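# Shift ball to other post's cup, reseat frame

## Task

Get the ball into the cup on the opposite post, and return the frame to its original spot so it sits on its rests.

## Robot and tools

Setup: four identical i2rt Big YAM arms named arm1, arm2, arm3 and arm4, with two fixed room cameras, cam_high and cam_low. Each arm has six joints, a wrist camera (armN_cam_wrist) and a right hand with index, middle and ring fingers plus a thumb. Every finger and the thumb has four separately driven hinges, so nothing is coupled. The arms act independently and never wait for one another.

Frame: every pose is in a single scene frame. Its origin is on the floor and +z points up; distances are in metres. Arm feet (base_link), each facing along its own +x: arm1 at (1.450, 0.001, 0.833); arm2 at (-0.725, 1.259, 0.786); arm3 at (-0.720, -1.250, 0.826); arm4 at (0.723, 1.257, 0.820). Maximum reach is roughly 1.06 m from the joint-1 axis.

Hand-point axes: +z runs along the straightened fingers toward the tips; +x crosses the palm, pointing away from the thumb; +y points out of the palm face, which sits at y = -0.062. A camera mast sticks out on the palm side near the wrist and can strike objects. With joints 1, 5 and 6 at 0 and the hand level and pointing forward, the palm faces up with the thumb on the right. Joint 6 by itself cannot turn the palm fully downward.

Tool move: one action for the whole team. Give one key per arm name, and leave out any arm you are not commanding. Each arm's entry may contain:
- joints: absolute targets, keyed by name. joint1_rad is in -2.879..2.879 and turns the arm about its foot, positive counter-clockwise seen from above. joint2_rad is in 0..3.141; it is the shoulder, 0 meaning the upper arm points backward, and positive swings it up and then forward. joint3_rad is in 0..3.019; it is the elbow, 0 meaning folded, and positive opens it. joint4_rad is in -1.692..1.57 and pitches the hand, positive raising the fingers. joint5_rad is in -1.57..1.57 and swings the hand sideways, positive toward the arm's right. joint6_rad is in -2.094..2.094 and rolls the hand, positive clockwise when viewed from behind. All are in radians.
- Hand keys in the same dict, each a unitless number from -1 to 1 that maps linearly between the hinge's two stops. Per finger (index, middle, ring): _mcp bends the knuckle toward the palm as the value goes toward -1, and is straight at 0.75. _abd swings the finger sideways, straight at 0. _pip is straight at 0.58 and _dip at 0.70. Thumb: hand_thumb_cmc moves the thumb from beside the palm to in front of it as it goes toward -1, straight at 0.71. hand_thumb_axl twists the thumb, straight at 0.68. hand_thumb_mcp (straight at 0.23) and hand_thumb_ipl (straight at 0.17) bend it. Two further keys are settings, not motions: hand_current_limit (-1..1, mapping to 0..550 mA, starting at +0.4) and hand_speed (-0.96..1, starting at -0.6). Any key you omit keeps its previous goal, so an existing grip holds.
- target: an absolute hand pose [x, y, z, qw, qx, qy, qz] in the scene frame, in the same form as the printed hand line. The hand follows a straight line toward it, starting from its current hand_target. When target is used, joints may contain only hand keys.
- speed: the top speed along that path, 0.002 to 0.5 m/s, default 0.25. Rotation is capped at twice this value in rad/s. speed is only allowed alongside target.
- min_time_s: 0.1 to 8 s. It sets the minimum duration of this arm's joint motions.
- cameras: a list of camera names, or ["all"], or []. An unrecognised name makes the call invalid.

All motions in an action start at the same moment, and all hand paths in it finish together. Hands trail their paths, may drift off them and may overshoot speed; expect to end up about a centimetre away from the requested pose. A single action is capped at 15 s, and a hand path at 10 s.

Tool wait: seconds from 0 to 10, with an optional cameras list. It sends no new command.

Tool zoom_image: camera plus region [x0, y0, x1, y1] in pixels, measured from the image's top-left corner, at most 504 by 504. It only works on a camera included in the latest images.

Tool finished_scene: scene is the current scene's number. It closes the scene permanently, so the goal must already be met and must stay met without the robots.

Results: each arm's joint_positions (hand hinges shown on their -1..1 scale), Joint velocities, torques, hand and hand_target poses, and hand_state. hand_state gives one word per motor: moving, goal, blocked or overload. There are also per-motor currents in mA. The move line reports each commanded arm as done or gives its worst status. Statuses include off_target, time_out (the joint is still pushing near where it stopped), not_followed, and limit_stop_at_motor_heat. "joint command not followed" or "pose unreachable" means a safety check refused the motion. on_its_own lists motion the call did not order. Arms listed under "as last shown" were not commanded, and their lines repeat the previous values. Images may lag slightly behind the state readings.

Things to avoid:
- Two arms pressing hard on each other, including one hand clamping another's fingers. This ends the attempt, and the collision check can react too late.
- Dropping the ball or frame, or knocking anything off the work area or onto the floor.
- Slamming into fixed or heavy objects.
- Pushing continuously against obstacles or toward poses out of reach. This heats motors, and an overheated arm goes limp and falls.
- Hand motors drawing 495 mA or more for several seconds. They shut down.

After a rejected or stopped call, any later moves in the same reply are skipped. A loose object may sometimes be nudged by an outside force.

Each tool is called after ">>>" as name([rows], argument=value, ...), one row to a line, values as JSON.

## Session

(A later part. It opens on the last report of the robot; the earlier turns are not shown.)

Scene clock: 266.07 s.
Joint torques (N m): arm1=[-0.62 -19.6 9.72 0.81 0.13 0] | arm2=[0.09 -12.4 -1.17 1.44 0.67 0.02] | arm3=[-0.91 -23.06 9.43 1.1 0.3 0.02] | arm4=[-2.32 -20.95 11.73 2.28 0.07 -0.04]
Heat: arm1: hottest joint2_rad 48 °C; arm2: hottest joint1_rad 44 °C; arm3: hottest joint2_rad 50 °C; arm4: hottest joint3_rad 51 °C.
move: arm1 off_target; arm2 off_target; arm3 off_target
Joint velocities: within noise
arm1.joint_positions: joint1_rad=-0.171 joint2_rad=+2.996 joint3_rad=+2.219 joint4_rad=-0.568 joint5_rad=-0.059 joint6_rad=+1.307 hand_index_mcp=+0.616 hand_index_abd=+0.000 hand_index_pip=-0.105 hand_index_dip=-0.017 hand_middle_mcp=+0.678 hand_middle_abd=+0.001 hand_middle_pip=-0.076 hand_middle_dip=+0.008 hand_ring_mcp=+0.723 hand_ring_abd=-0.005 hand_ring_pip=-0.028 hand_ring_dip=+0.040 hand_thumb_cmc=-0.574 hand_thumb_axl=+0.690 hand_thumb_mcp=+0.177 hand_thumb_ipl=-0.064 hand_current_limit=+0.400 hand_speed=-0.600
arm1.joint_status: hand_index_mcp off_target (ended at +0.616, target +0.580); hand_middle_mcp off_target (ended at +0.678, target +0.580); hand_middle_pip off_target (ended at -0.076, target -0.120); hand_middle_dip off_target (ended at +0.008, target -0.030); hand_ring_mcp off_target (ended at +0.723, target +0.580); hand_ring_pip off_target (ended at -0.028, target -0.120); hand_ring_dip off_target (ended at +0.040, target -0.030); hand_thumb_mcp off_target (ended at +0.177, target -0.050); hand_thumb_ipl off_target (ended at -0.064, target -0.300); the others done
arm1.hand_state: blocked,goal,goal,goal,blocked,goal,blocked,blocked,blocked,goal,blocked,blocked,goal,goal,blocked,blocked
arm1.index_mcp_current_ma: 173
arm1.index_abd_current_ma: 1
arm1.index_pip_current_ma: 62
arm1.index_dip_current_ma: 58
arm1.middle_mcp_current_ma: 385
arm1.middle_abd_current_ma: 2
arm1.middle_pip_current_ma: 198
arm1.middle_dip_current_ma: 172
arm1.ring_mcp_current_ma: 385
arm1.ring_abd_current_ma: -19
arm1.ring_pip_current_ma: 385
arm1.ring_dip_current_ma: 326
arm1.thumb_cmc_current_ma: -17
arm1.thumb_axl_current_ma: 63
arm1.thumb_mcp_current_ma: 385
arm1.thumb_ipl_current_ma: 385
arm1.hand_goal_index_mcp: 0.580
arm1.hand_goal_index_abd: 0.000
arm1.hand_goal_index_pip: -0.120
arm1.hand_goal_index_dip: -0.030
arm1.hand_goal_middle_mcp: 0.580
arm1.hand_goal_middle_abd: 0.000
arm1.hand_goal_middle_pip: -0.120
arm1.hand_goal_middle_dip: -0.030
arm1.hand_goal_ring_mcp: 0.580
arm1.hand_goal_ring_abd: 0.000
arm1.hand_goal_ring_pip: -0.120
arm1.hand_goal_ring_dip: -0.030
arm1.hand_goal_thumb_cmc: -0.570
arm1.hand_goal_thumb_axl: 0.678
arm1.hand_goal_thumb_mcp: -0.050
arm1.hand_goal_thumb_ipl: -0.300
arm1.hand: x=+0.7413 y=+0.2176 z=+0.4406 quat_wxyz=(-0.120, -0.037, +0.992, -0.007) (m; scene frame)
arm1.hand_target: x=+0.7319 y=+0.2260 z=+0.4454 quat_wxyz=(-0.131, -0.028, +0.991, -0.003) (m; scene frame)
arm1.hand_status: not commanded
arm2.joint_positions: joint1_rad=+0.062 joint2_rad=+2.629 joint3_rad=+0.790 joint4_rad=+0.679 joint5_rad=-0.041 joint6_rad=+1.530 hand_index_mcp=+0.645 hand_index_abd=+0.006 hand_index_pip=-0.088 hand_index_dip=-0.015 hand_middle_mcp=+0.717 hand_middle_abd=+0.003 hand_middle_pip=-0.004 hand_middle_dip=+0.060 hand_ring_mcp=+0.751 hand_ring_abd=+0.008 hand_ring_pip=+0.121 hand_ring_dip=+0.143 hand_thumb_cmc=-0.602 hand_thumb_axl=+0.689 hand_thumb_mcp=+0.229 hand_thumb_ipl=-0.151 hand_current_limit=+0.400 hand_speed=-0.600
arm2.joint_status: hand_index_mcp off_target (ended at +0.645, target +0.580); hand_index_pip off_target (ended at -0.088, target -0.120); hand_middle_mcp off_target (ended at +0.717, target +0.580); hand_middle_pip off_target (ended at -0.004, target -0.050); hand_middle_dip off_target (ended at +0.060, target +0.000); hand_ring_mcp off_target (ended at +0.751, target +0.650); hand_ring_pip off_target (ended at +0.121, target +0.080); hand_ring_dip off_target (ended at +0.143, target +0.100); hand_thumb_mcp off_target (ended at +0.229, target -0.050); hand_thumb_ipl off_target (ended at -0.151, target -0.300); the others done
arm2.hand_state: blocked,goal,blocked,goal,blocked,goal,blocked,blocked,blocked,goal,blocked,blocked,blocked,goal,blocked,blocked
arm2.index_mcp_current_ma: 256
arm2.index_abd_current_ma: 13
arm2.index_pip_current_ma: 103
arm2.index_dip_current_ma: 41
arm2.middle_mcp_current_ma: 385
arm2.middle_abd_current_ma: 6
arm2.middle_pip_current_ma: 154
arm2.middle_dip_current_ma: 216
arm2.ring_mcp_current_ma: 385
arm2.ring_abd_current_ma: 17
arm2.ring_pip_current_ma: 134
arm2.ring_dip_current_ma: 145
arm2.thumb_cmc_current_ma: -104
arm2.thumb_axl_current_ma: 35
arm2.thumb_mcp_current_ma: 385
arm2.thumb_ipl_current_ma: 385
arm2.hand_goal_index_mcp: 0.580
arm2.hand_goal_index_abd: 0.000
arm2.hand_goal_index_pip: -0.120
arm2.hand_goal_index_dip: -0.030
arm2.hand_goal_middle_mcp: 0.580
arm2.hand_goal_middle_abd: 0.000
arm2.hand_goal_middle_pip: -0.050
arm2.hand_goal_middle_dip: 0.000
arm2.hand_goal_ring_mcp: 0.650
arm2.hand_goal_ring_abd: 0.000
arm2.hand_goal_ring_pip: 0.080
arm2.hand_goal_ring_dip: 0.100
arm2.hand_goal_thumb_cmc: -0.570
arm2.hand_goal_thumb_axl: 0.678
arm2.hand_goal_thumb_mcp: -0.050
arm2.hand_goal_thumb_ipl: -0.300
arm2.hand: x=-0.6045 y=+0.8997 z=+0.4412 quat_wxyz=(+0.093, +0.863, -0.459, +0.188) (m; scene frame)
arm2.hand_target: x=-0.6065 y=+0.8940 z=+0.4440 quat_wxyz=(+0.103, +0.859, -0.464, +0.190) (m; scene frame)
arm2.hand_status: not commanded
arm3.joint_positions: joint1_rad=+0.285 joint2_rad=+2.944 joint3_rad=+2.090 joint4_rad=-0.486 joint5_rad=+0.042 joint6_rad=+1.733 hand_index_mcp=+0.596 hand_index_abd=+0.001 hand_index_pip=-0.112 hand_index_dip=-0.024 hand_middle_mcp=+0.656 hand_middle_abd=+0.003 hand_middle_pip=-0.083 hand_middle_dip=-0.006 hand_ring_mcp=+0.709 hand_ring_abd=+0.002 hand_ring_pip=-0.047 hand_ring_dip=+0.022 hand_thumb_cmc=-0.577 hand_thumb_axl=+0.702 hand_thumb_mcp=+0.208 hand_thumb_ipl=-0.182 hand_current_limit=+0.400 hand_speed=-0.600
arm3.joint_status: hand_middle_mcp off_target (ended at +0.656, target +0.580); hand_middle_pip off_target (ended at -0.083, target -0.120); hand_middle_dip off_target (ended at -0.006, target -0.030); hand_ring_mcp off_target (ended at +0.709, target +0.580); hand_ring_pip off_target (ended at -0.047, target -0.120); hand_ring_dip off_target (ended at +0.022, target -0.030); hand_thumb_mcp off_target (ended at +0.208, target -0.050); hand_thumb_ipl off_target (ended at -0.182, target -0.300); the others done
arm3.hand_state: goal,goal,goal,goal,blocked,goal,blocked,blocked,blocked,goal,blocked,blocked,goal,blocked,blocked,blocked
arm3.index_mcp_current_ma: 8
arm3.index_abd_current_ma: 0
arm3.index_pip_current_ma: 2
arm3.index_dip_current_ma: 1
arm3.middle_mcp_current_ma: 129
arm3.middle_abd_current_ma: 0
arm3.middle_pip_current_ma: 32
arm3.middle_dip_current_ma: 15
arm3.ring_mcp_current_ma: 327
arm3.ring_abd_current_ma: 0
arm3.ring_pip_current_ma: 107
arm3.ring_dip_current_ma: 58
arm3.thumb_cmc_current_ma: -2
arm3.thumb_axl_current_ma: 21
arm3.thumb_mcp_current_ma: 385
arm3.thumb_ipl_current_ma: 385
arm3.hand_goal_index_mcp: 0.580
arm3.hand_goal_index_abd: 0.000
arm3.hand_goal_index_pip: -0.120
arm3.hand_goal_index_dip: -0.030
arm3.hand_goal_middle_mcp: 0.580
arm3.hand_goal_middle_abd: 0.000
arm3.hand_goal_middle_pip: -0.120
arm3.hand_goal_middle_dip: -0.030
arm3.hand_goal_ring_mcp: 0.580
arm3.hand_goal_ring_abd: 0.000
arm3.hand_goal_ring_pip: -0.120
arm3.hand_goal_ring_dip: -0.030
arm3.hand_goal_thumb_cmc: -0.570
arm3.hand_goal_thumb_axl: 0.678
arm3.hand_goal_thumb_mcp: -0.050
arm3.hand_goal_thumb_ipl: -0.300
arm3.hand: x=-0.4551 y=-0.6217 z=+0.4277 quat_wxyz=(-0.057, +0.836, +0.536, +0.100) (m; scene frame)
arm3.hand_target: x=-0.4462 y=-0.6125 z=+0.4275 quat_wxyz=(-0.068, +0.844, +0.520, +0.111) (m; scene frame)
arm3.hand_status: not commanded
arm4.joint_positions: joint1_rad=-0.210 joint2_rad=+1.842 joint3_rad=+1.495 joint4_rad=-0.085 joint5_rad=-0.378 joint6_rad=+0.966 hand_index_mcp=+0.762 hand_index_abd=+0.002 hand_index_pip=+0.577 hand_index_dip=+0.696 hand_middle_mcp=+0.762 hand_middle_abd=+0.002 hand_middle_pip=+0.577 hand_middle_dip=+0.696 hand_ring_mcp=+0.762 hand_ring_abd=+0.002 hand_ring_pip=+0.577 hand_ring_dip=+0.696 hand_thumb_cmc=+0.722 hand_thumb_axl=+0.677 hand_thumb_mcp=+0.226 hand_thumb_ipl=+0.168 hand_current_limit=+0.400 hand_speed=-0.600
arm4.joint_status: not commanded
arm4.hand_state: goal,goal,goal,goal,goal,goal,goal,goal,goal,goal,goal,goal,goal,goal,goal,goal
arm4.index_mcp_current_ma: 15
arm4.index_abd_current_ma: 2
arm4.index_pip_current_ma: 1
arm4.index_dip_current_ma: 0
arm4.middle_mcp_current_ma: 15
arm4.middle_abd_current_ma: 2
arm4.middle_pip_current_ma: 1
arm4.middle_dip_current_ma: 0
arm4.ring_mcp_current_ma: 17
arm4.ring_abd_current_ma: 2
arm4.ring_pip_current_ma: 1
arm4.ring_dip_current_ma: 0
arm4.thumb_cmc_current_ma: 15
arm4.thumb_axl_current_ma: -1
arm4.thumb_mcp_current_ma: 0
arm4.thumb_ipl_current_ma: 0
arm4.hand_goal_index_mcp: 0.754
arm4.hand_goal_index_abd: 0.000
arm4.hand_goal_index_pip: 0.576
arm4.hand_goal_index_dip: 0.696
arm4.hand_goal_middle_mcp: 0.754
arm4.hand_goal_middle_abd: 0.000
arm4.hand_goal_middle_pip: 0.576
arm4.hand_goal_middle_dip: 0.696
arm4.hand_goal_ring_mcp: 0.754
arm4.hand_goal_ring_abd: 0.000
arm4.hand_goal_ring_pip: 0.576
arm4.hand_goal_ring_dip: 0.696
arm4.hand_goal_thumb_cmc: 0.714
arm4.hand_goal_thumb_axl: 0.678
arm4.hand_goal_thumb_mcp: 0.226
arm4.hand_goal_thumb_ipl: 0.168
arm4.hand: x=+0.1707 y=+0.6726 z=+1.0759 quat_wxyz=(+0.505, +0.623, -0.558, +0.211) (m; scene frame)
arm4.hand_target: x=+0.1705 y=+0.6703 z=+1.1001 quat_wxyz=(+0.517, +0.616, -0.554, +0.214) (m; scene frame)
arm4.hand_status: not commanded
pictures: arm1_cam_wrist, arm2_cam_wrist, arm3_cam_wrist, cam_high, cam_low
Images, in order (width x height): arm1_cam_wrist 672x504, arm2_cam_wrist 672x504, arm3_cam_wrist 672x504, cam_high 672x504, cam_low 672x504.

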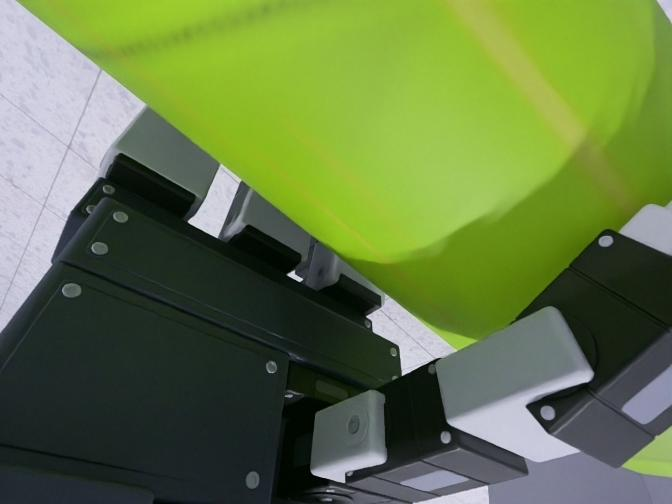

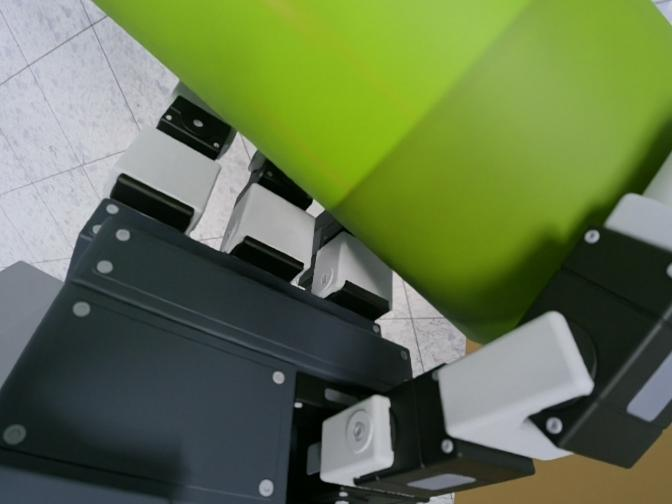

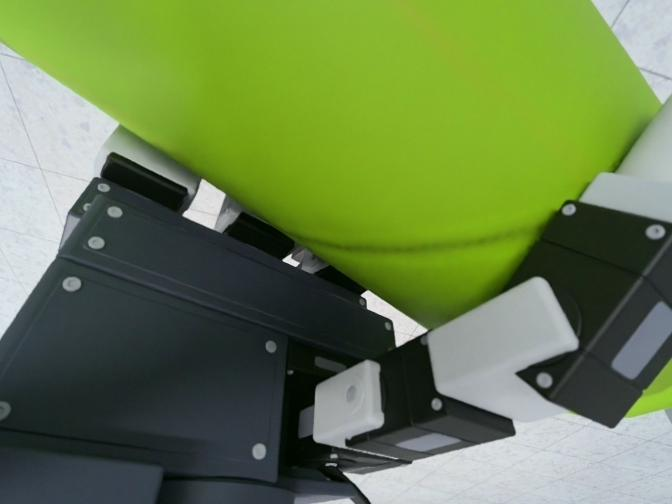

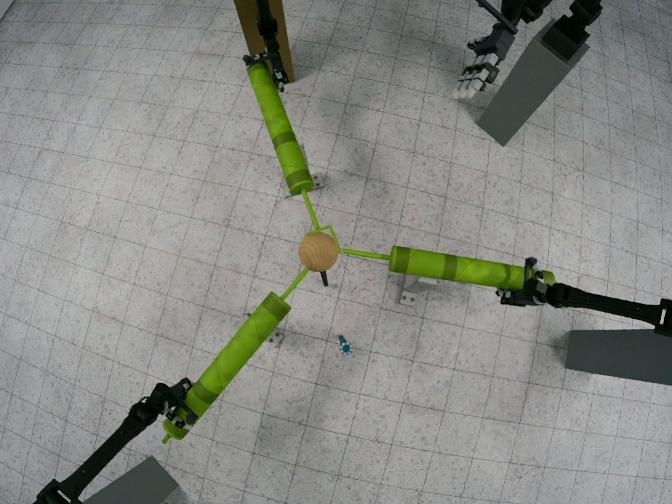

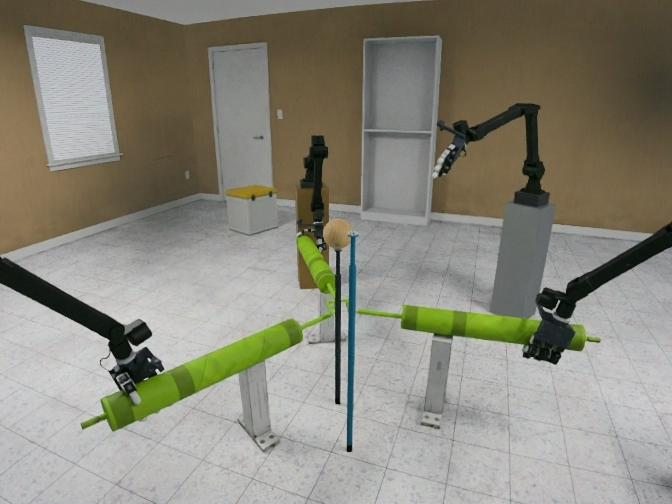

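>>> move(arm1={"target": [0.7319, 0.226, 0.545, -0.1305, -0.0277, 0.991, -0.0036], "speed": 0.08}, arm2={"target": [-0.6065, 0.894, 0.544, 0.1029, 0.8588, -0.4643, 0.1903], "speed": 0.08}, arm3={"target": [-0.4462, -0.6125, 0.5275, -0.0684, 0.8444, 0.5195, 0.1111], "speed": 0.08}, cameras=["all"])

Scene clock: 269.67 s.
Joint torques (N m): arm1=[-1.14 -23.36 6.65 0.58 0.49 0.11] | arm2=[-0.09 -13.98 -0.99 0.99 0.77 0.08] | arm3=[-0.5 -28.1 6.06 0.5 0.74 0.01] | arm4=[-2.2 -20.95 11.74 2.28 0.06 -0.03]
Heat: arm1: hottest joint2_rad 48 °C; arm2: hottest joint1_rad 44 °C; arm3: hottest joint2_rad 50 °C; arm4: hottest joint3_rad 51 °C.
move: arm1 off_target; arm2 off_target; arm3 off_target
Joint velocities: within noise
arm1.joint_positions: joint1_rad=-0.163 joint2_rad=+2.813 joint3_rad=+2.048 joint4_rad=-0.593 joint5_rad=-0.069 joint6_rad=+1.299 hand_index_mcp=+0.622 hand_index_abd=+0.002 hand_index_pip=-0.095 hand_index_dip=-0.017 hand_middle_mcp=+0.678 hand_middle_abd=-0.003 hand_middle_pip=-0.064 hand_middle_dip=+0.008 hand_ring_mcp=+0.723 hand_ring_abd=-0.009 hand_ring_pip=-0.025 hand_ring_dip=+0.040 hand_thumb_cmc=-0.578 hand_thumb_axl=+0.690 hand_thumb_mcp=+0.179 hand_thumb_ipl=-0.148 hand_current_limit=+0.400 hand_speed=-0.600
arm1.joint_status: not commanded
arm1.hand_state: blocked,goal,blocked,goal,blocked,goal,blocked,blocked,blocked,goal,blocked,blocked,goal,goal,blocked,blocked
arm1.index_mcp_current_ma: 203
arm1.index_abd_current_ma: 6
arm1.index_pip_current_ma: 108
arm1.index_dip_current_ma: 58
arm1.middle_mcp_current_ma: 385
arm1.middle_abd_current_ma: -10
arm1.middle_pip_current_ma: 258
arm1.middle_dip_current_ma: 172
arm1.ring_mcp_current_ma: 385
arm1.ring_abd_current_ma: -32
arm1.ring_pip_current_ma: 385
arm1.ring_dip_current_ma: 326
arm1.thumb_cmc_current_ma: -35
arm1.thumb_axl_current_ma: 63
arm1.thumb_mcp_current_ma: 385
arm1.thumb_ipl_current_ma: 385
arm1.hand_goal_index_mcp: 0.580
arm1.hand_goal_index_abd: 0.000
arm1.hand_goal_index_pip: -0.120
arm1.hand_goal_index_dip: -0.030
arm1.hand_goal_middle_mcp: 0.580
arm1.hand_goal_middle_abd: 0.000
arm1.hand_goal_middle_pip: -0.120
arm1.hand_goal_middle_dip: -0.030
arm1.hand_goal_ring_mcp: 0.580
arm1.hand_goal_ring_abd: 0.000
arm1.hand_goal_ring_pip: -0.120
arm1.hand_goal_ring_dip: -0.030
arm1.hand_goal_thumb_cmc: -0.570
arm1.hand_goal_thumb_axl: 0.678
arm1.hand_goal_thumb_mcp: -0.050
arm1.hand_goal_thumb_ipl: -0.300
arm1.on_its_own: hand_thumb_ipl moved -0.084 toward your old target -0.300
arm1.hand: x=+0.7426 y=+0.2103 z=+0.5132 quat_wxyz=(-0.115, -0.045, +0.992, -0.013) (m; scene frame)
arm1.hand_target: x=+0.7319 y=+0.2259 z=+0.5443 quat_wxyz=(-0.131, -0.028, +0.991, -0.004) (m; scene frame)
arm1.hand_status: off_target (0.037 m and 2.9 deg from the pose sent, 0.105 m and 1.6 deg at the start)
arm2.joint_positions: joint1_rad=+0.062 joint2_rad=+2.328 joint3_rad=+0.638 joint4_rad=+0.527 joint5_rad=-0.045 joint6_rad=+1.522 hand_index_mcp=+0.650 hand_index_abd=+0.008 hand_index_pip=-0.080 hand_index_dip=-0.015 hand_middle_mcp=+0.717 hand_middle_abd=+0.003 hand_middle_pip=+0.012 hand_middle_dip=+0.060 hand_ring_mcp=+0.749 hand_ring_abd=+0.015 hand_ring_pip=+0.143 hand_ring_dip=+0.144 hand_thumb_cmc=-0.618 hand_thumb_axl=+0.682 hand_thumb_mcp=+0.245 hand_thumb_ipl=-0.230 hand_current_limit=+0.400 hand_speed=-0.600
arm2.joint_status: not commanded
arm2.hand_state: blocked,goal,blocked,goal,blocked,goal,blocked,blocked,blocked,goal,blocked,blocked,blocked,goal,blocked,blocked
arm2.index_mcp_current_ma: 279
arm2.index_abd_current_ma: 17
arm2.index_pip_current_ma: 132
arm2.index_dip_current_ma: 41
arm2.middle_mcp_current_ma: 385
arm2.middle_abd_current_ma: 6
arm2.middle_pip_current_ma: 225
arm2.middle_dip_current_ma: 216
arm2.ring_mcp_current_ma: 385
arm2.ring_abd_current_ma: 34
arm2.ring_pip_current_ma: 229
arm2.ring_dip_current_ma: 149
arm2.thumb_cmc_current_ma: -169
arm2.thumb_axl_current_ma: 12
arm2.thumb_mcp_current_ma: 385
arm2.thumb_ipl_current_ma: 365
arm2.hand_goal_index_mcp: 0.580
arm2.hand_goal_index_abd: 0.000
arm2.hand_goal_index_pip: -0.120
arm2.hand_goal_index_dip: -0.030
arm2.hand_goal_middle_mcp: 0.580
arm2.hand_goal_middle_abd: 0.000
arm2.hand_goal_middle_pip: -0.050
arm2.hand_goal_middle_dip: 0.000
arm2.hand_goal_ring_mcp: 0.650
arm2.hand_goal_ring_abd: 0.000
arm2.hand_goal_ring_pip: 0.080
arm2.hand_goal_ring_dip: 0.100
arm2.hand_goal_thumb_cmc: -0.570
arm2.hand_goal_thumb_axl: 0.678
arm2.hand_goal_thumb_mcp: -0.050
arm2.hand_goal_thumb_ipl: -0.300
arm2.on_its_own: hand_thumb_ipl moved -0.079 toward your old target -0.300
arm2.hand: x=-0.6025 y=+0.8992 z=+0.5321 quat_wxyz=(+0.091, +0.866, -0.456, +0.187) (m; scene frame)
arm2.hand_target: x=-0.6064 y=+0.8940 z=+0.5436 quat_wxyz=(+0.103, +0.859, -0.464, +0.191) (m; scene frame)
arm2.hand_status: off_target (0.014 m and 1.9 deg from the pose sent, 0.103 m and 1.4 deg at the start)
arm3.joint_positions: joint1_rad=+0.279 joint2_rad=+2.775 joint3_rad=+1.929 joint4_rad=-0.506 joint5_rad=+0.030 joint6_rad=+1.728 hand_index_mcp=+0.608 hand_index_abd=+0.001 hand_index_pip=-0.100 hand_index_dip=-0.022 hand_middle_mcp=+0.656 hand_middle_abd=-0.001 hand_middle_pip=-0.068 hand_middle_dip=-0.006 hand_ring_mcp=+0.709 hand_ring_abd=-0.005 hand_ring_pip=-0.037 hand_ring_dip=+0.016 hand_thumb_cmc=-0.573 hand_thumb_axl=+0.685 hand_thumb_mcp=+0.200 hand_thumb_ipl=-0.237 hand_current_limit=+0.400 hand_speed=-0.600
arm3.joint_status: not commanded
arm3.hand_state: blocked,goal,goal,goal,blocked,goal,blocked,blocked,blocked,goal,blocked,blocked,goal,goal,blocked,blocked
arm3.index_mcp_current_ma: 22
arm3.index_abd_current_ma: 0
arm3.index_pip_current_ma: 10
arm3.index_dip_current_ma: 2
arm3.middle_mcp_current_ma: 129
arm3.middle_abd_current_ma: 0
arm3.middle_pip_current_ma: 58
arm3.middle_dip_current_ma: 15
arm3.ring_mcp_current_ma: 327
arm3.ring_abd_current_ma: -1
arm3.ring_pip_current_ma: 134
arm3.ring_dip_current_ma: 47
arm3.thumb_cmc_current_ma: 0
arm3.thumb_axl_current_ma: 2
arm3.thumb_mcp_current_ma: 385
arm3.thumb_ipl_current_ma: 139
arm3.hand_goal_index_mcp: 0.580
arm3.hand_goal_index_abd: 0.000
arm3.hand_goal_index_pip: -0.120
arm3.hand_goal_index_dip: -0.030
arm3.hand_goal_middle_mcp: 0.580
arm3.hand_goal_middle_abd: 0.000
arm3.hand_goal_middle_pip: -0.120
arm3.hand_goal_middle_dip: -0.030
arm3.hand_goal_ring_mcp: 0.580
arm3.hand_goal_ring_abd: 0.000
arm3.hand_goal_ring_pip: -0.120
arm3.hand_goal_ring_dip: -0.030
arm3.hand_goal_thumb_cmc: -0.570
arm3.hand_goal_thumb_axl: 0.678
arm3.hand_goal_thumb_mcp: -0.050
arm3.hand_goal_thumb_ipl: -0.300
arm3.on_its_own: hand_thumb_ipl moved -0.055 toward your old target -0.300
arm3.hand: x=-0.4559 y=-0.6291 z=+0.4927 quat_wxyz=(-0.056, +0.837, +0.537, +0.092) (m; scene frame)
arm3.hand_target: x=-0.4461 y=-0.6128 z=+0.5265 quat_wxyz=(-0.069, +0.844, +0.520, +0.111) (m; scene frame)
arm3.hand_status: off_target (0.040 m and 3.4 deg from the pose sent, 0.101 m and 2.8 deg at the start)
arm4: as last shown
pictures: arm1_cam_wrist, arm2_cam_wrist, arm3_cam_wrist, arm4_cam_wrist, cam_high, cam_low
Images, in order (width x height): arm1_cam_wrist 672x504, arm2_cam_wrist 672x504, arm3_cam_wrist 672x504, arm4_cam_wrist 672x504, cam_high 672x504, cam_low 672x504.

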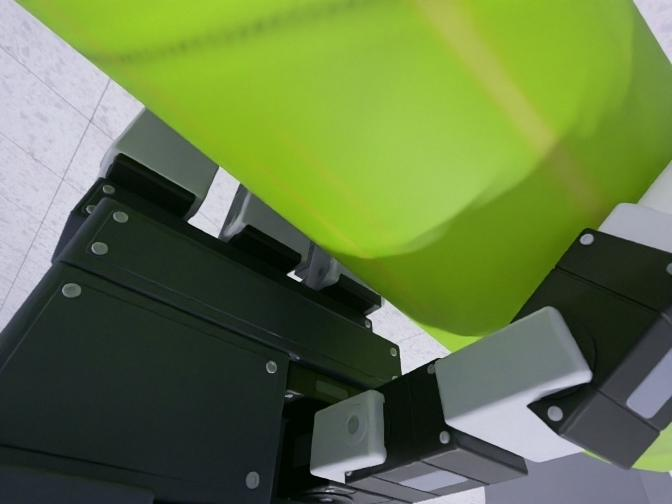

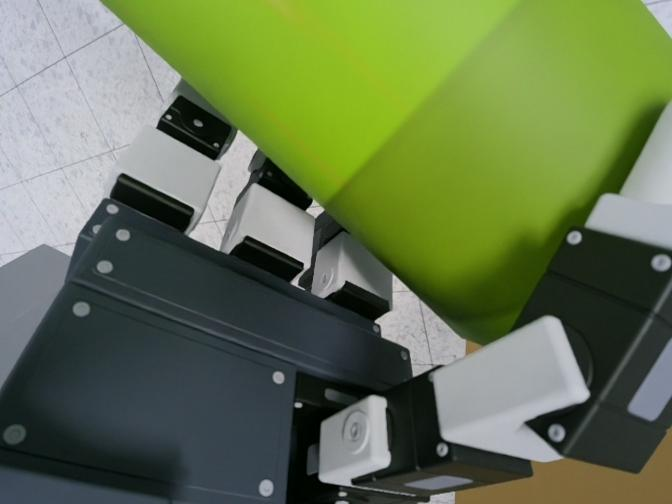

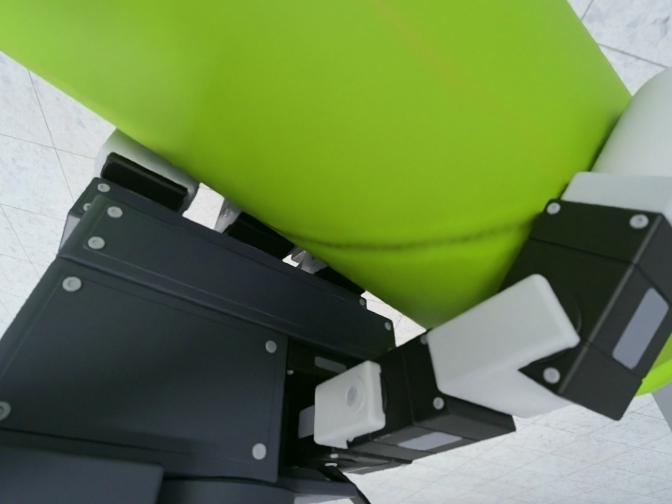

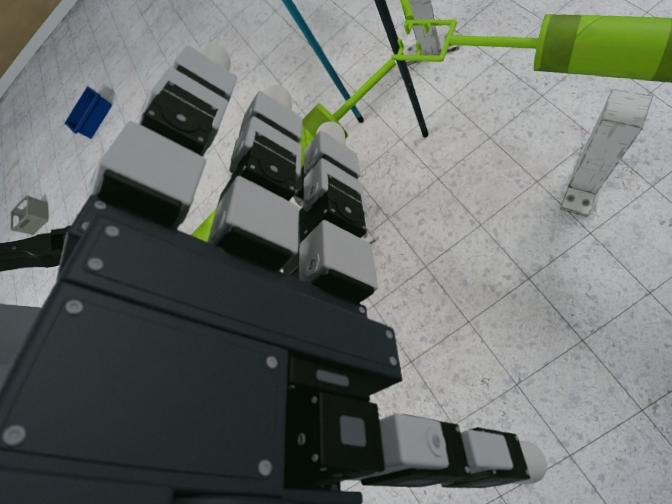

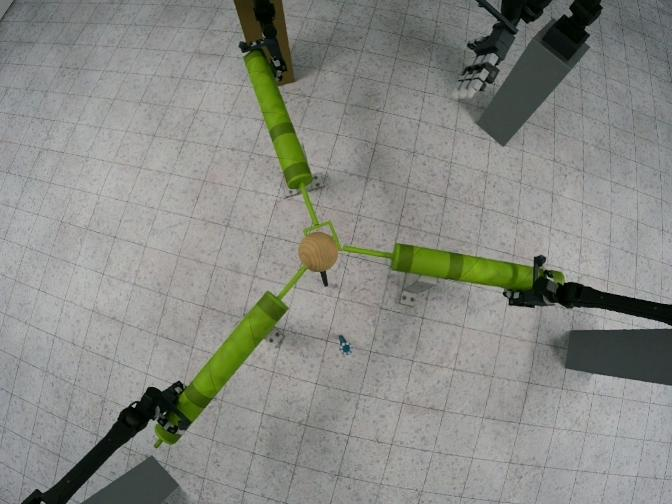

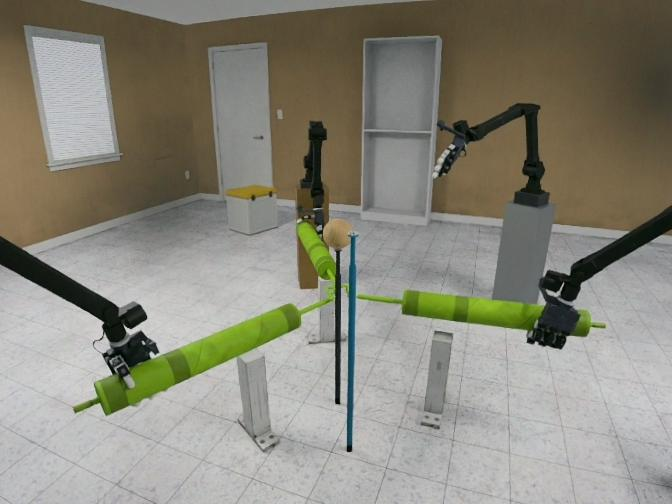

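>>> zoom_image(camera="cam_high", region=[270, 190, 410, 330])

>>> zoom_image(camera="cam_low", region=[290, 210, 410, 330])

>>> zoom_image(camera="arm4_cam_wrist", region=[340, 0, 500, 160])

>>> zoom_image(camera="cam_high", region=[480, 200, 620, 340])

>>> zoom_image(camera="cam_high", region=[110, 360, 210, 460])

>>> zoom_image(camera="cam_high", region=[220, 20, 320, 120])

Scaled by 3.600 from the camera's 672x504 image, which has a finer 960x720 frame.

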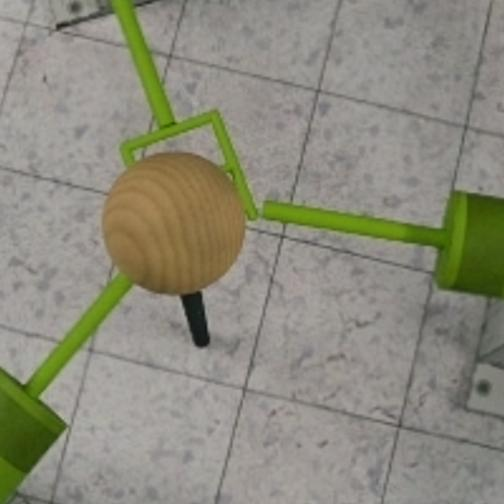

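Scaled by 4.200 from the camera's 672x504 image, which has a finer 960x720 frame.

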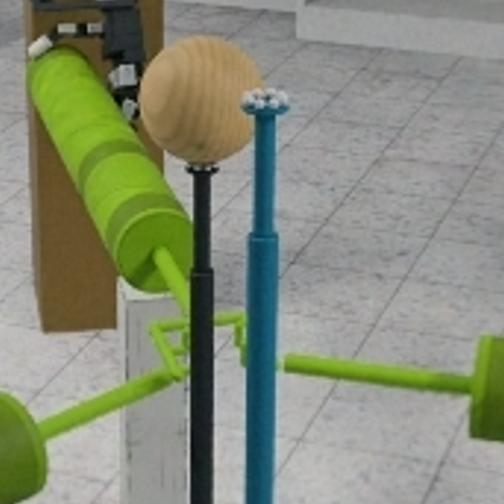

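Scaled by 3.150 from the camera's 672x504 image, which has a finer 960x720 frame.

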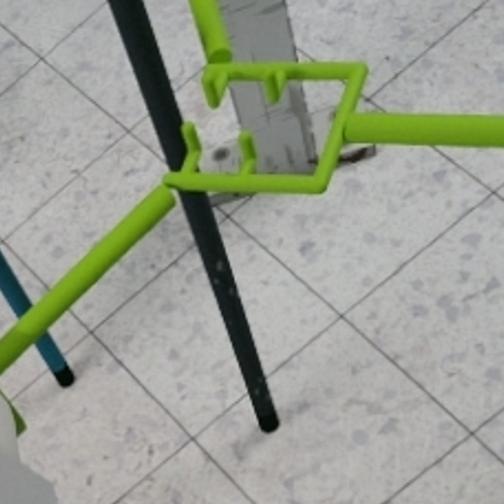

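Scaled by 3.600 from the camera's 672x504 image, which has a finer 960x720 frame.

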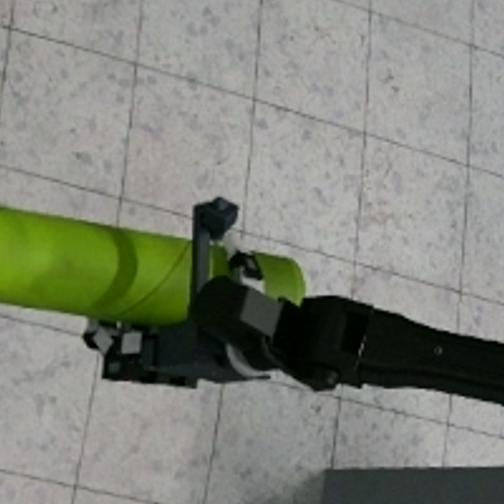

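Scaled by 5.040 from the camera's 672x504 image, which has a finer 960x720 frame.

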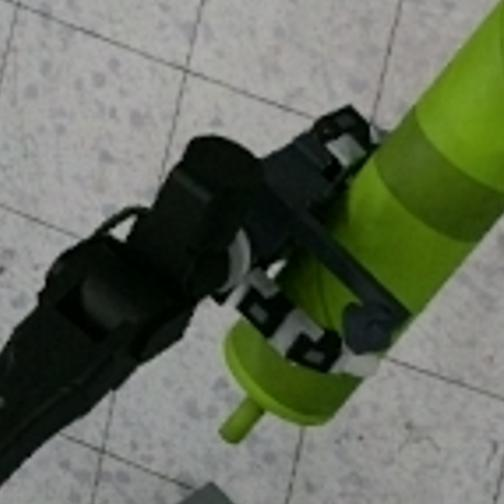

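Scaled by 5.040 from the camera's 672x504 image, which has a finer 960x720 frame.

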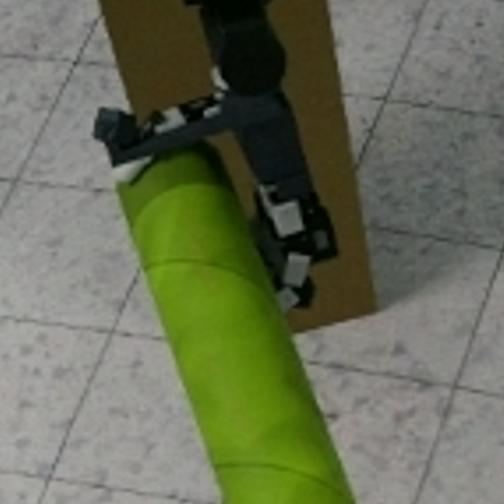

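>>> move(arm1={"target": [0.7044, 0.1515, 0.592, -0.1305, 0.006, 0.9914, 0.0008], "speed": 0.06}, arm2={"target": [-0.5854, 0.909, 0.573, 0.1093, 0.8424, -0.4933, 0.1867], "speed": 0.06}, arm3={"target": [-0.5279, -0.6052, 0.582, -0.0646, 0.8615, 0.4904, 0.1134], "speed": 0.06}, cameras=["all"])

>>> zoom_image(camera="cam_high", region=[270, 190, 410, 330])

>>> zoom_image(camera="cam_low", region=[290, 210, 410, 330])

>>> zoom_image(camera="arm4_cam_wrist", region=[340, 0, 500, 160])

Scene clock: 283.33 s.
Joint torques (N m): arm1=[-0.44 -23.3 9.85 -0.01 0.82 0.46] | arm2=[0.26 -13.98 -0.47 0.8 1.01 0.26] | arm3=[1.32 -28.57 6.39 -0.01 1.3 0.23] | arm4=[-2.26 -20.95 11.75 2.25 0.07 -0.04]
Heat: arm1: hottest joint2_rad 49 °C; arm2: hottest joint1_rad 44 °C; arm3: hottest joint2_rad 49 °C; arm4: hottest joint3_rad 51 °C.
move: arm1 off_target; arm2 off_target; arm3 off_target
Joint velocities: within noise
arm1.joint_positions: joint1_rad=-0.059 joint2_rad=+2.766 joint3_rad=+2.074 joint4_rad=-0.672 joint5_rad=-0.034 joint6_rad=+1.437 hand_index_mcp=+0.624 hand_index_abd=+0.001 hand_index_pip=-0.094 hand_index_dip=-0.017 hand_middle_mcp=+0.678 hand_middle_abd=-0.003 hand_middle_pip=-0.064 hand_middle_dip=+0.008 hand_ring_mcp=+0.723 hand_ring_abd=-0.009 hand_ring_pip=-0.025 hand_ring_dip=+0.021 hand_thumb_cmc=-0.573 hand_thumb_axl=+0.684 hand_thumb_mcp=+0.179 hand_thumb_ipl=-0.172 hand_current_limit=+0.400 hand_speed=-0.600
arm1.joint_status: not commanded
arm1.hand_state: blocked,goal,blocked,goal,blocked,goal,blocked,blocked,blocked,goal,blocked,blocked,goal,goal,blocked,blocked
arm1.index_mcp_current_ma: 214
arm1.index_abd_current_ma: 4
arm1.index_pip_current_ma: 116
arm1.index_dip_current_ma: 58
arm1.middle_mcp_current_ma: 385
arm1.middle_abd_current_ma: -10
arm1.middle_pip_current_ma: 258
arm1.middle_dip_current_ma: 172
arm1.ring_mcp_current_ma: 385
arm1.ring_abd_current_ma: -32
arm1.ring_pip_current_ma: 385
arm1.ring_dip_current_ma: 232
arm1.thumb_cmc_current_ma: -14
arm1.thumb_axl_current_ma: 31
arm1.thumb_mcp_current_ma: 385
arm1.thumb_ipl_current_ma: 385
arm1.hand_goal_index_mcp: 0.580
arm1.hand_goal_index_abd: 0.000
arm1.hand_goal_index_pip: -0.120
arm1.hand_goal_index_dip: -0.030
arm1.hand_goal_middle_mcp: 0.580
arm1.hand_goal_middle_abd: 0.000
arm1.hand_goal_middle_pip: -0.120
arm1.hand_goal_middle_dip: -0.030
arm1.hand_goal_ring_mcp: 0.580
arm1.hand_goal_ring_abd: 0.000
arm1.hand_goal_ring_pip: -0.120
arm1.hand_goal_ring_dip: -0.030
arm1.hand_goal_thumb_cmc: -0.570
arm1.hand_goal_thumb_axl: 0.678
arm1.hand_goal_thumb_mcp: -0.050
arm1.hand_goal_thumb_ipl: -0.300
arm1.on_its_own: hand_thumb_ipl moved -0.024 toward your old target -0.300
arm1.hand: x=+0.7239 y=+0.1421 z=+0.5523 quat_wxyz=(-0.108, -0.026, +0.994, -0.009) (m; scene frame)
arm1.hand_target: x=+0.7050 y=+0.1513 z=+0.5914 quat_wxyz=(-0.132, +0.005, +0.991, +0.000) (m; scene frame)
arm1.hand_status: off_target (0.045 m and 4.6 deg from the pose sent, 0.106 m and 6.3 deg at the start)
arm2.joint_positions: joint1_rad=+0.148 joint2_rad=+2.223 joint3_rad=+0.619 joint4_rad=+0.446 joint5_rad=+0.016 joint6_rad=+1.649 hand_index_mcp=+0.651 hand_index_abd=+0.009 hand_index_pip=-0.077 hand_index_dip=-0.015 hand_middle_mcp=+0.717 hand_middle_abd=+0.003 hand_middle_pip=+0.013 hand_middle_dip=+0.060 hand_ring_mcp=+0.747 hand_ring_abd=+0.012 hand_ring_pip=+0.143 hand_ring_dip=+0.144 hand_thumb_cmc=-0.616 hand_thumb_axl=+0.682 hand_thumb_mcp=+0.246 hand_thumb_ipl=-0.237 hand_current_limit=+0.400 hand_speed=-0.600
arm2.joint_status: not commanded
arm2.hand_state: blocked,goal,blocked,goal,blocked,goal,blocked,blocked,blocked,goal,blocked,blocked,blocked,goal,blocked,blocked
arm2.index_mcp_current_ma: 283
arm2.index_abd_current_ma: 18
arm2.index_pip_current_ma: 142
arm2.index_dip_current_ma: 41
arm2.middle_mcp_current_ma: 385
arm2.middle_abd_current_ma: 5
arm2.middle_pip_current_ma: 229
arm2.middle_dip_current_ma: 216
arm2.ring_mcp_current_ma: 385
arm2.ring_abd_current_ma: 27
arm2.ring_pip_current_ma: 229
arm2.ring_dip_current_ma: 149
arm2.thumb_cmc_current_ma: -162
arm2.thumb_axl_current_ma: 12
arm2.thumb_mcp_current_ma: 385
arm2.thumb_ipl_current_ma: 322
arm2.hand_goal_index_mcp: 0.580
arm2.hand_goal_index_abd: 0.000
arm2.hand_goal_index_pip: -0.120
arm2.hand_goal_index_dip: -0.030
arm2.hand_goal_middle_mcp: 0.580
arm2.hand_goal_middle_abd: 0.000
arm2.hand_goal_middle_pip: -0.050
arm2.hand_goal_middle_dip: 0.000
arm2.hand_goal_ring_mcp: 0.650
arm2.hand_goal_ring_abd: 0.000
arm2.hand_goal_ring_pip: 0.080
arm2.hand_goal_ring_dip: 0.100
arm2.hand_goal_thumb_cmc: -0.570
arm2.hand_goal_thumb_axl: 0.678
arm2.hand_goal_thumb_mcp: -0.050
arm2.hand_goal_thumb_ipl: -0.300
arm2.hand: x=-0.5808 y=+0.9102 z=+0.5611 quat_wxyz=(+0.099, +0.853, -0.478, +0.185) (m; scene frame)
arm2.hand_target: x=-0.5853 y=+0.9090 z=+0.5724 quat_wxyz=(+0.109, +0.843, -0.493, +0.187) (m; scene frame)
arm2.hand_status: off_target (0.013 m and 2.4 deg from the pose sent, 0.046 m and 5.5 deg at the start)
arm3.joint_positions: joint1_rad=+0.381 joint2_rad=+2.662 joint3_rad=+1.841 joint4_rad=-0.550 joint5_rad=+0.064 joint6_rad=+1.890 hand_index_mcp=+0.608 hand_index_abd=+0.001 hand_index_pip=-0.100 hand_index_dip=-0.020 hand_middle_mcp=+0.656 hand_middle_abd=-0.001 hand_middle_pip=-0.067 hand_middle_dip=-0.006 hand_ring_mcp=+0.709 hand_ring_abd=-0.003 hand_ring_pip=-0.037 hand_ring_dip=+0.015 hand_thumb_cmc=-0.574 hand_thumb_axl=+0.685 hand_thumb_mcp=+0.200 hand_thumb_ipl=-0.237 hand_current_limit=+0.400 hand_speed=-0.600
arm3.joint_status: not commanded
arm3.hand_state: blocked,goal,goal,goal,blocked,goal,blocked,blocked,blocked,goal,blocked,blocked,goal,goal,blocked,blocked
arm3.index_mcp_current_ma: 22
arm3.index_abd_current_ma: 0
arm3.index_pip_current_ma: 11
arm3.index_dip_current_ma: 3
arm3.middle_mcp_current_ma: 129
arm3.middle_abd_current_ma: 0
arm3.middle_pip_current_ma: 60
arm3.middle_dip_current_ma: 15
arm3.ring_mcp_current_ma: 327
arm3.ring_abd_current_ma: 0
arm3.ring_pip_current_ma: 134
arm3.ring_dip_current_ma: 45
arm3.thumb_cmc_current_ma: -1
arm3.thumb_axl_current_ma: 2
arm3.thumb_mcp_current_ma: 385
arm3.thumb_ipl_current_ma: 139
arm3.hand_goal_index_mcp: 0.580
arm3.hand_goal_index_abd: 0.000
arm3.hand_goal_index_pip: -0.120
arm3.hand_goal_index_dip: -0.030
arm3.hand_goal_middle_mcp: 0.580
arm3.hand_goal_middle_abd: 0.000
arm3.hand_goal_middle_pip: -0.120
arm3.hand_goal_middle_dip: -0.030
arm3.hand_goal_ring_mcp: 0.580
arm3.hand_goal_ring_abd: 0.000
arm3.hand_goal_ring_pip: -0.120
arm3.hand_goal_ring_dip: -0.030
arm3.hand_goal_thumb_cmc: -0.570
arm3.hand_goal_thumb_axl: 0.678
arm3.hand_goal_thumb_mcp: -0.050
arm3.hand_goal_thumb_ipl: -0.300
arm3.hand: x=-0.5256 y=-0.6257 z=+0.5409 quat_wxyz=(-0.050, +0.854, +0.510, +0.090) (m; scene frame)
arm3.hand_target: x=-0.5280 y=-0.6055 z=+0.5805 quat_wxyz=(-0.065, +0.861, +0.491, +0.113) (m; scene frame)
arm3.hand_status: off_target (0.046 m and 4.0 deg from the pose sent, 0.117 m and 6.6 deg at the start)
arm4: as last shown
pictures: arm1_cam_wrist, arm2_cam_wrist, arm3_cam_wrist, arm4_cam_wrist, cam_high, cam_low
Images, in order (width x height): arm1_cam_wrist 672x504, arm2_cam_wrist 672x504, arm3_cam_wrist 672x504, arm4_cam_wrist 672x504, cam_high 672x504, cam_low 672x504.

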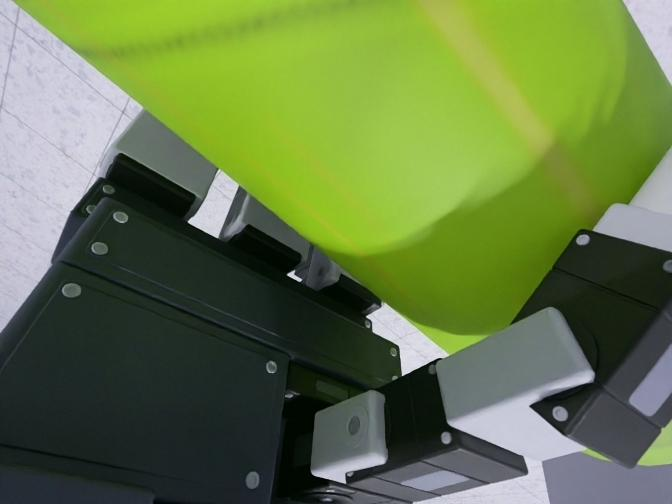

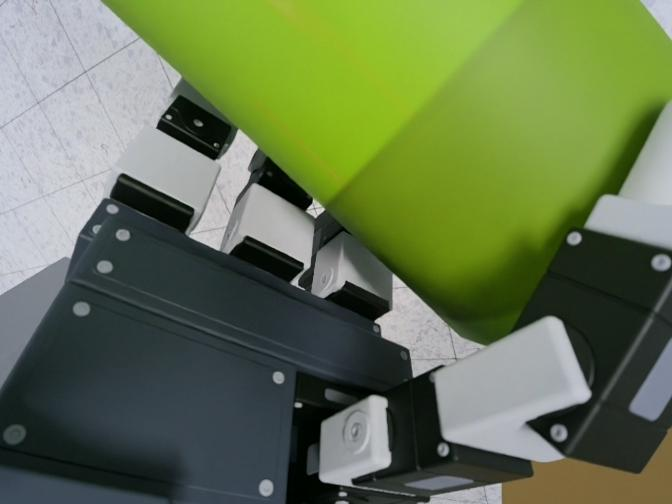

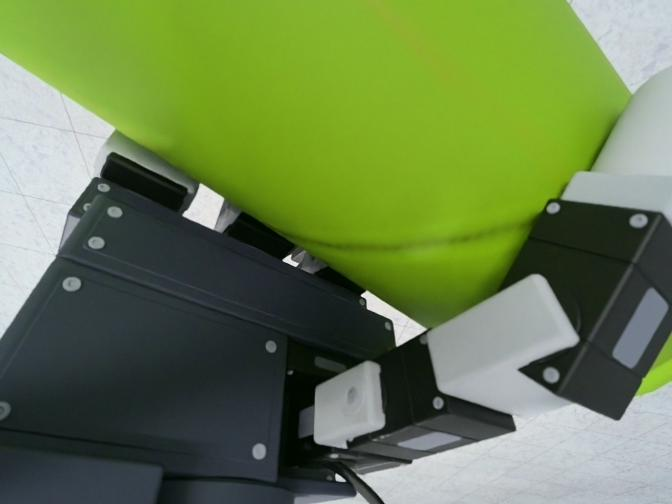

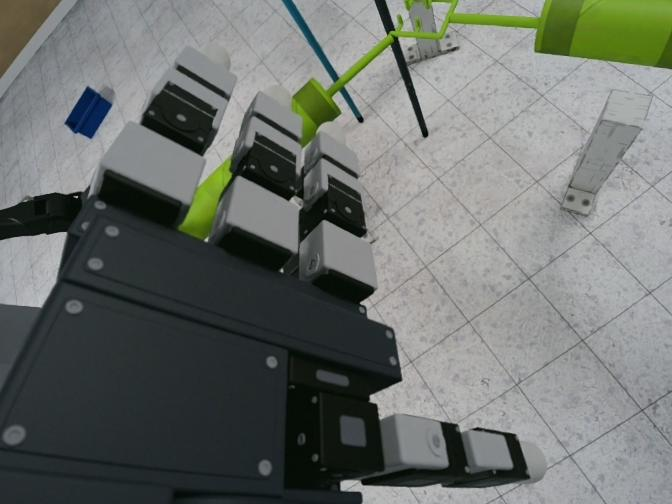

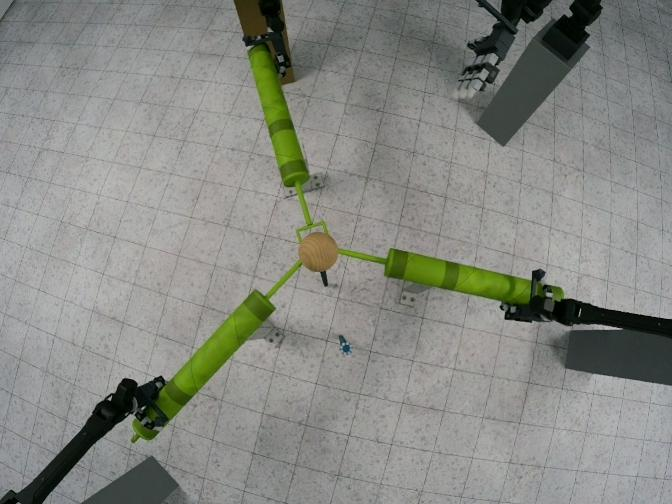

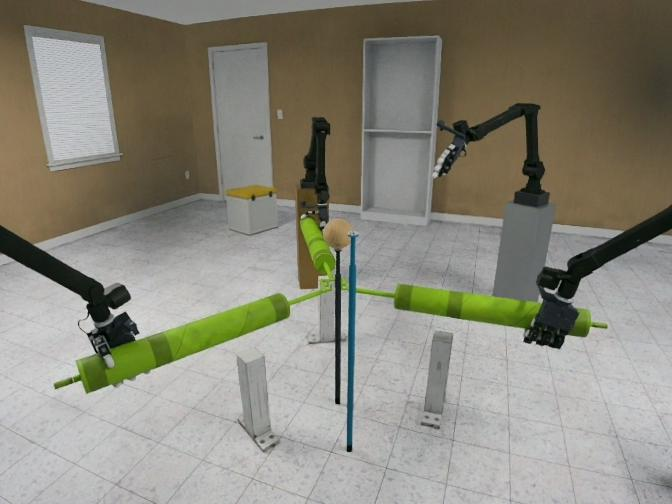

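Scaled by 3.600 from the camera's 672x504 image, which has a finer 960x720 frame.

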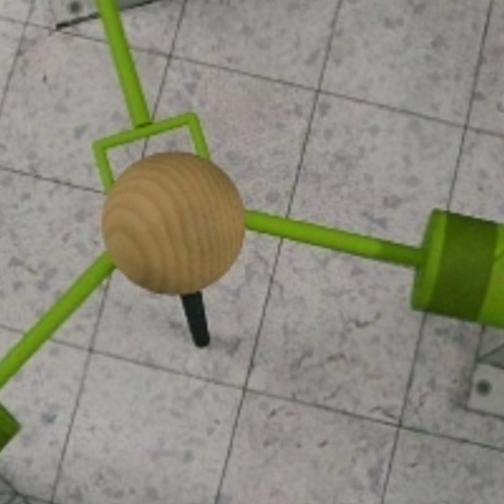

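Scaled by 4.200 from the camera's 672x504 image, which has a finer 960x720 frame.

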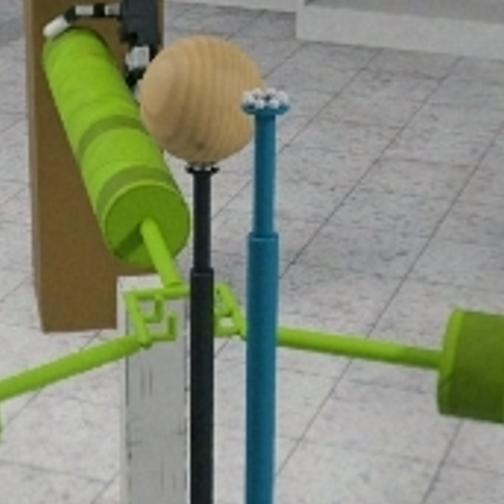

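Scaled by 3.150 from the camera's 672x504 image, which has a finer 960x720 frame.

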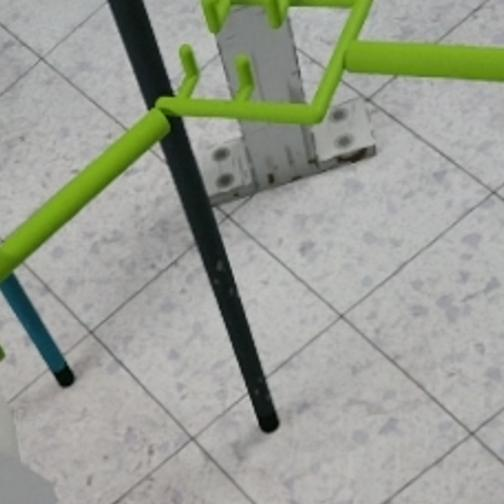

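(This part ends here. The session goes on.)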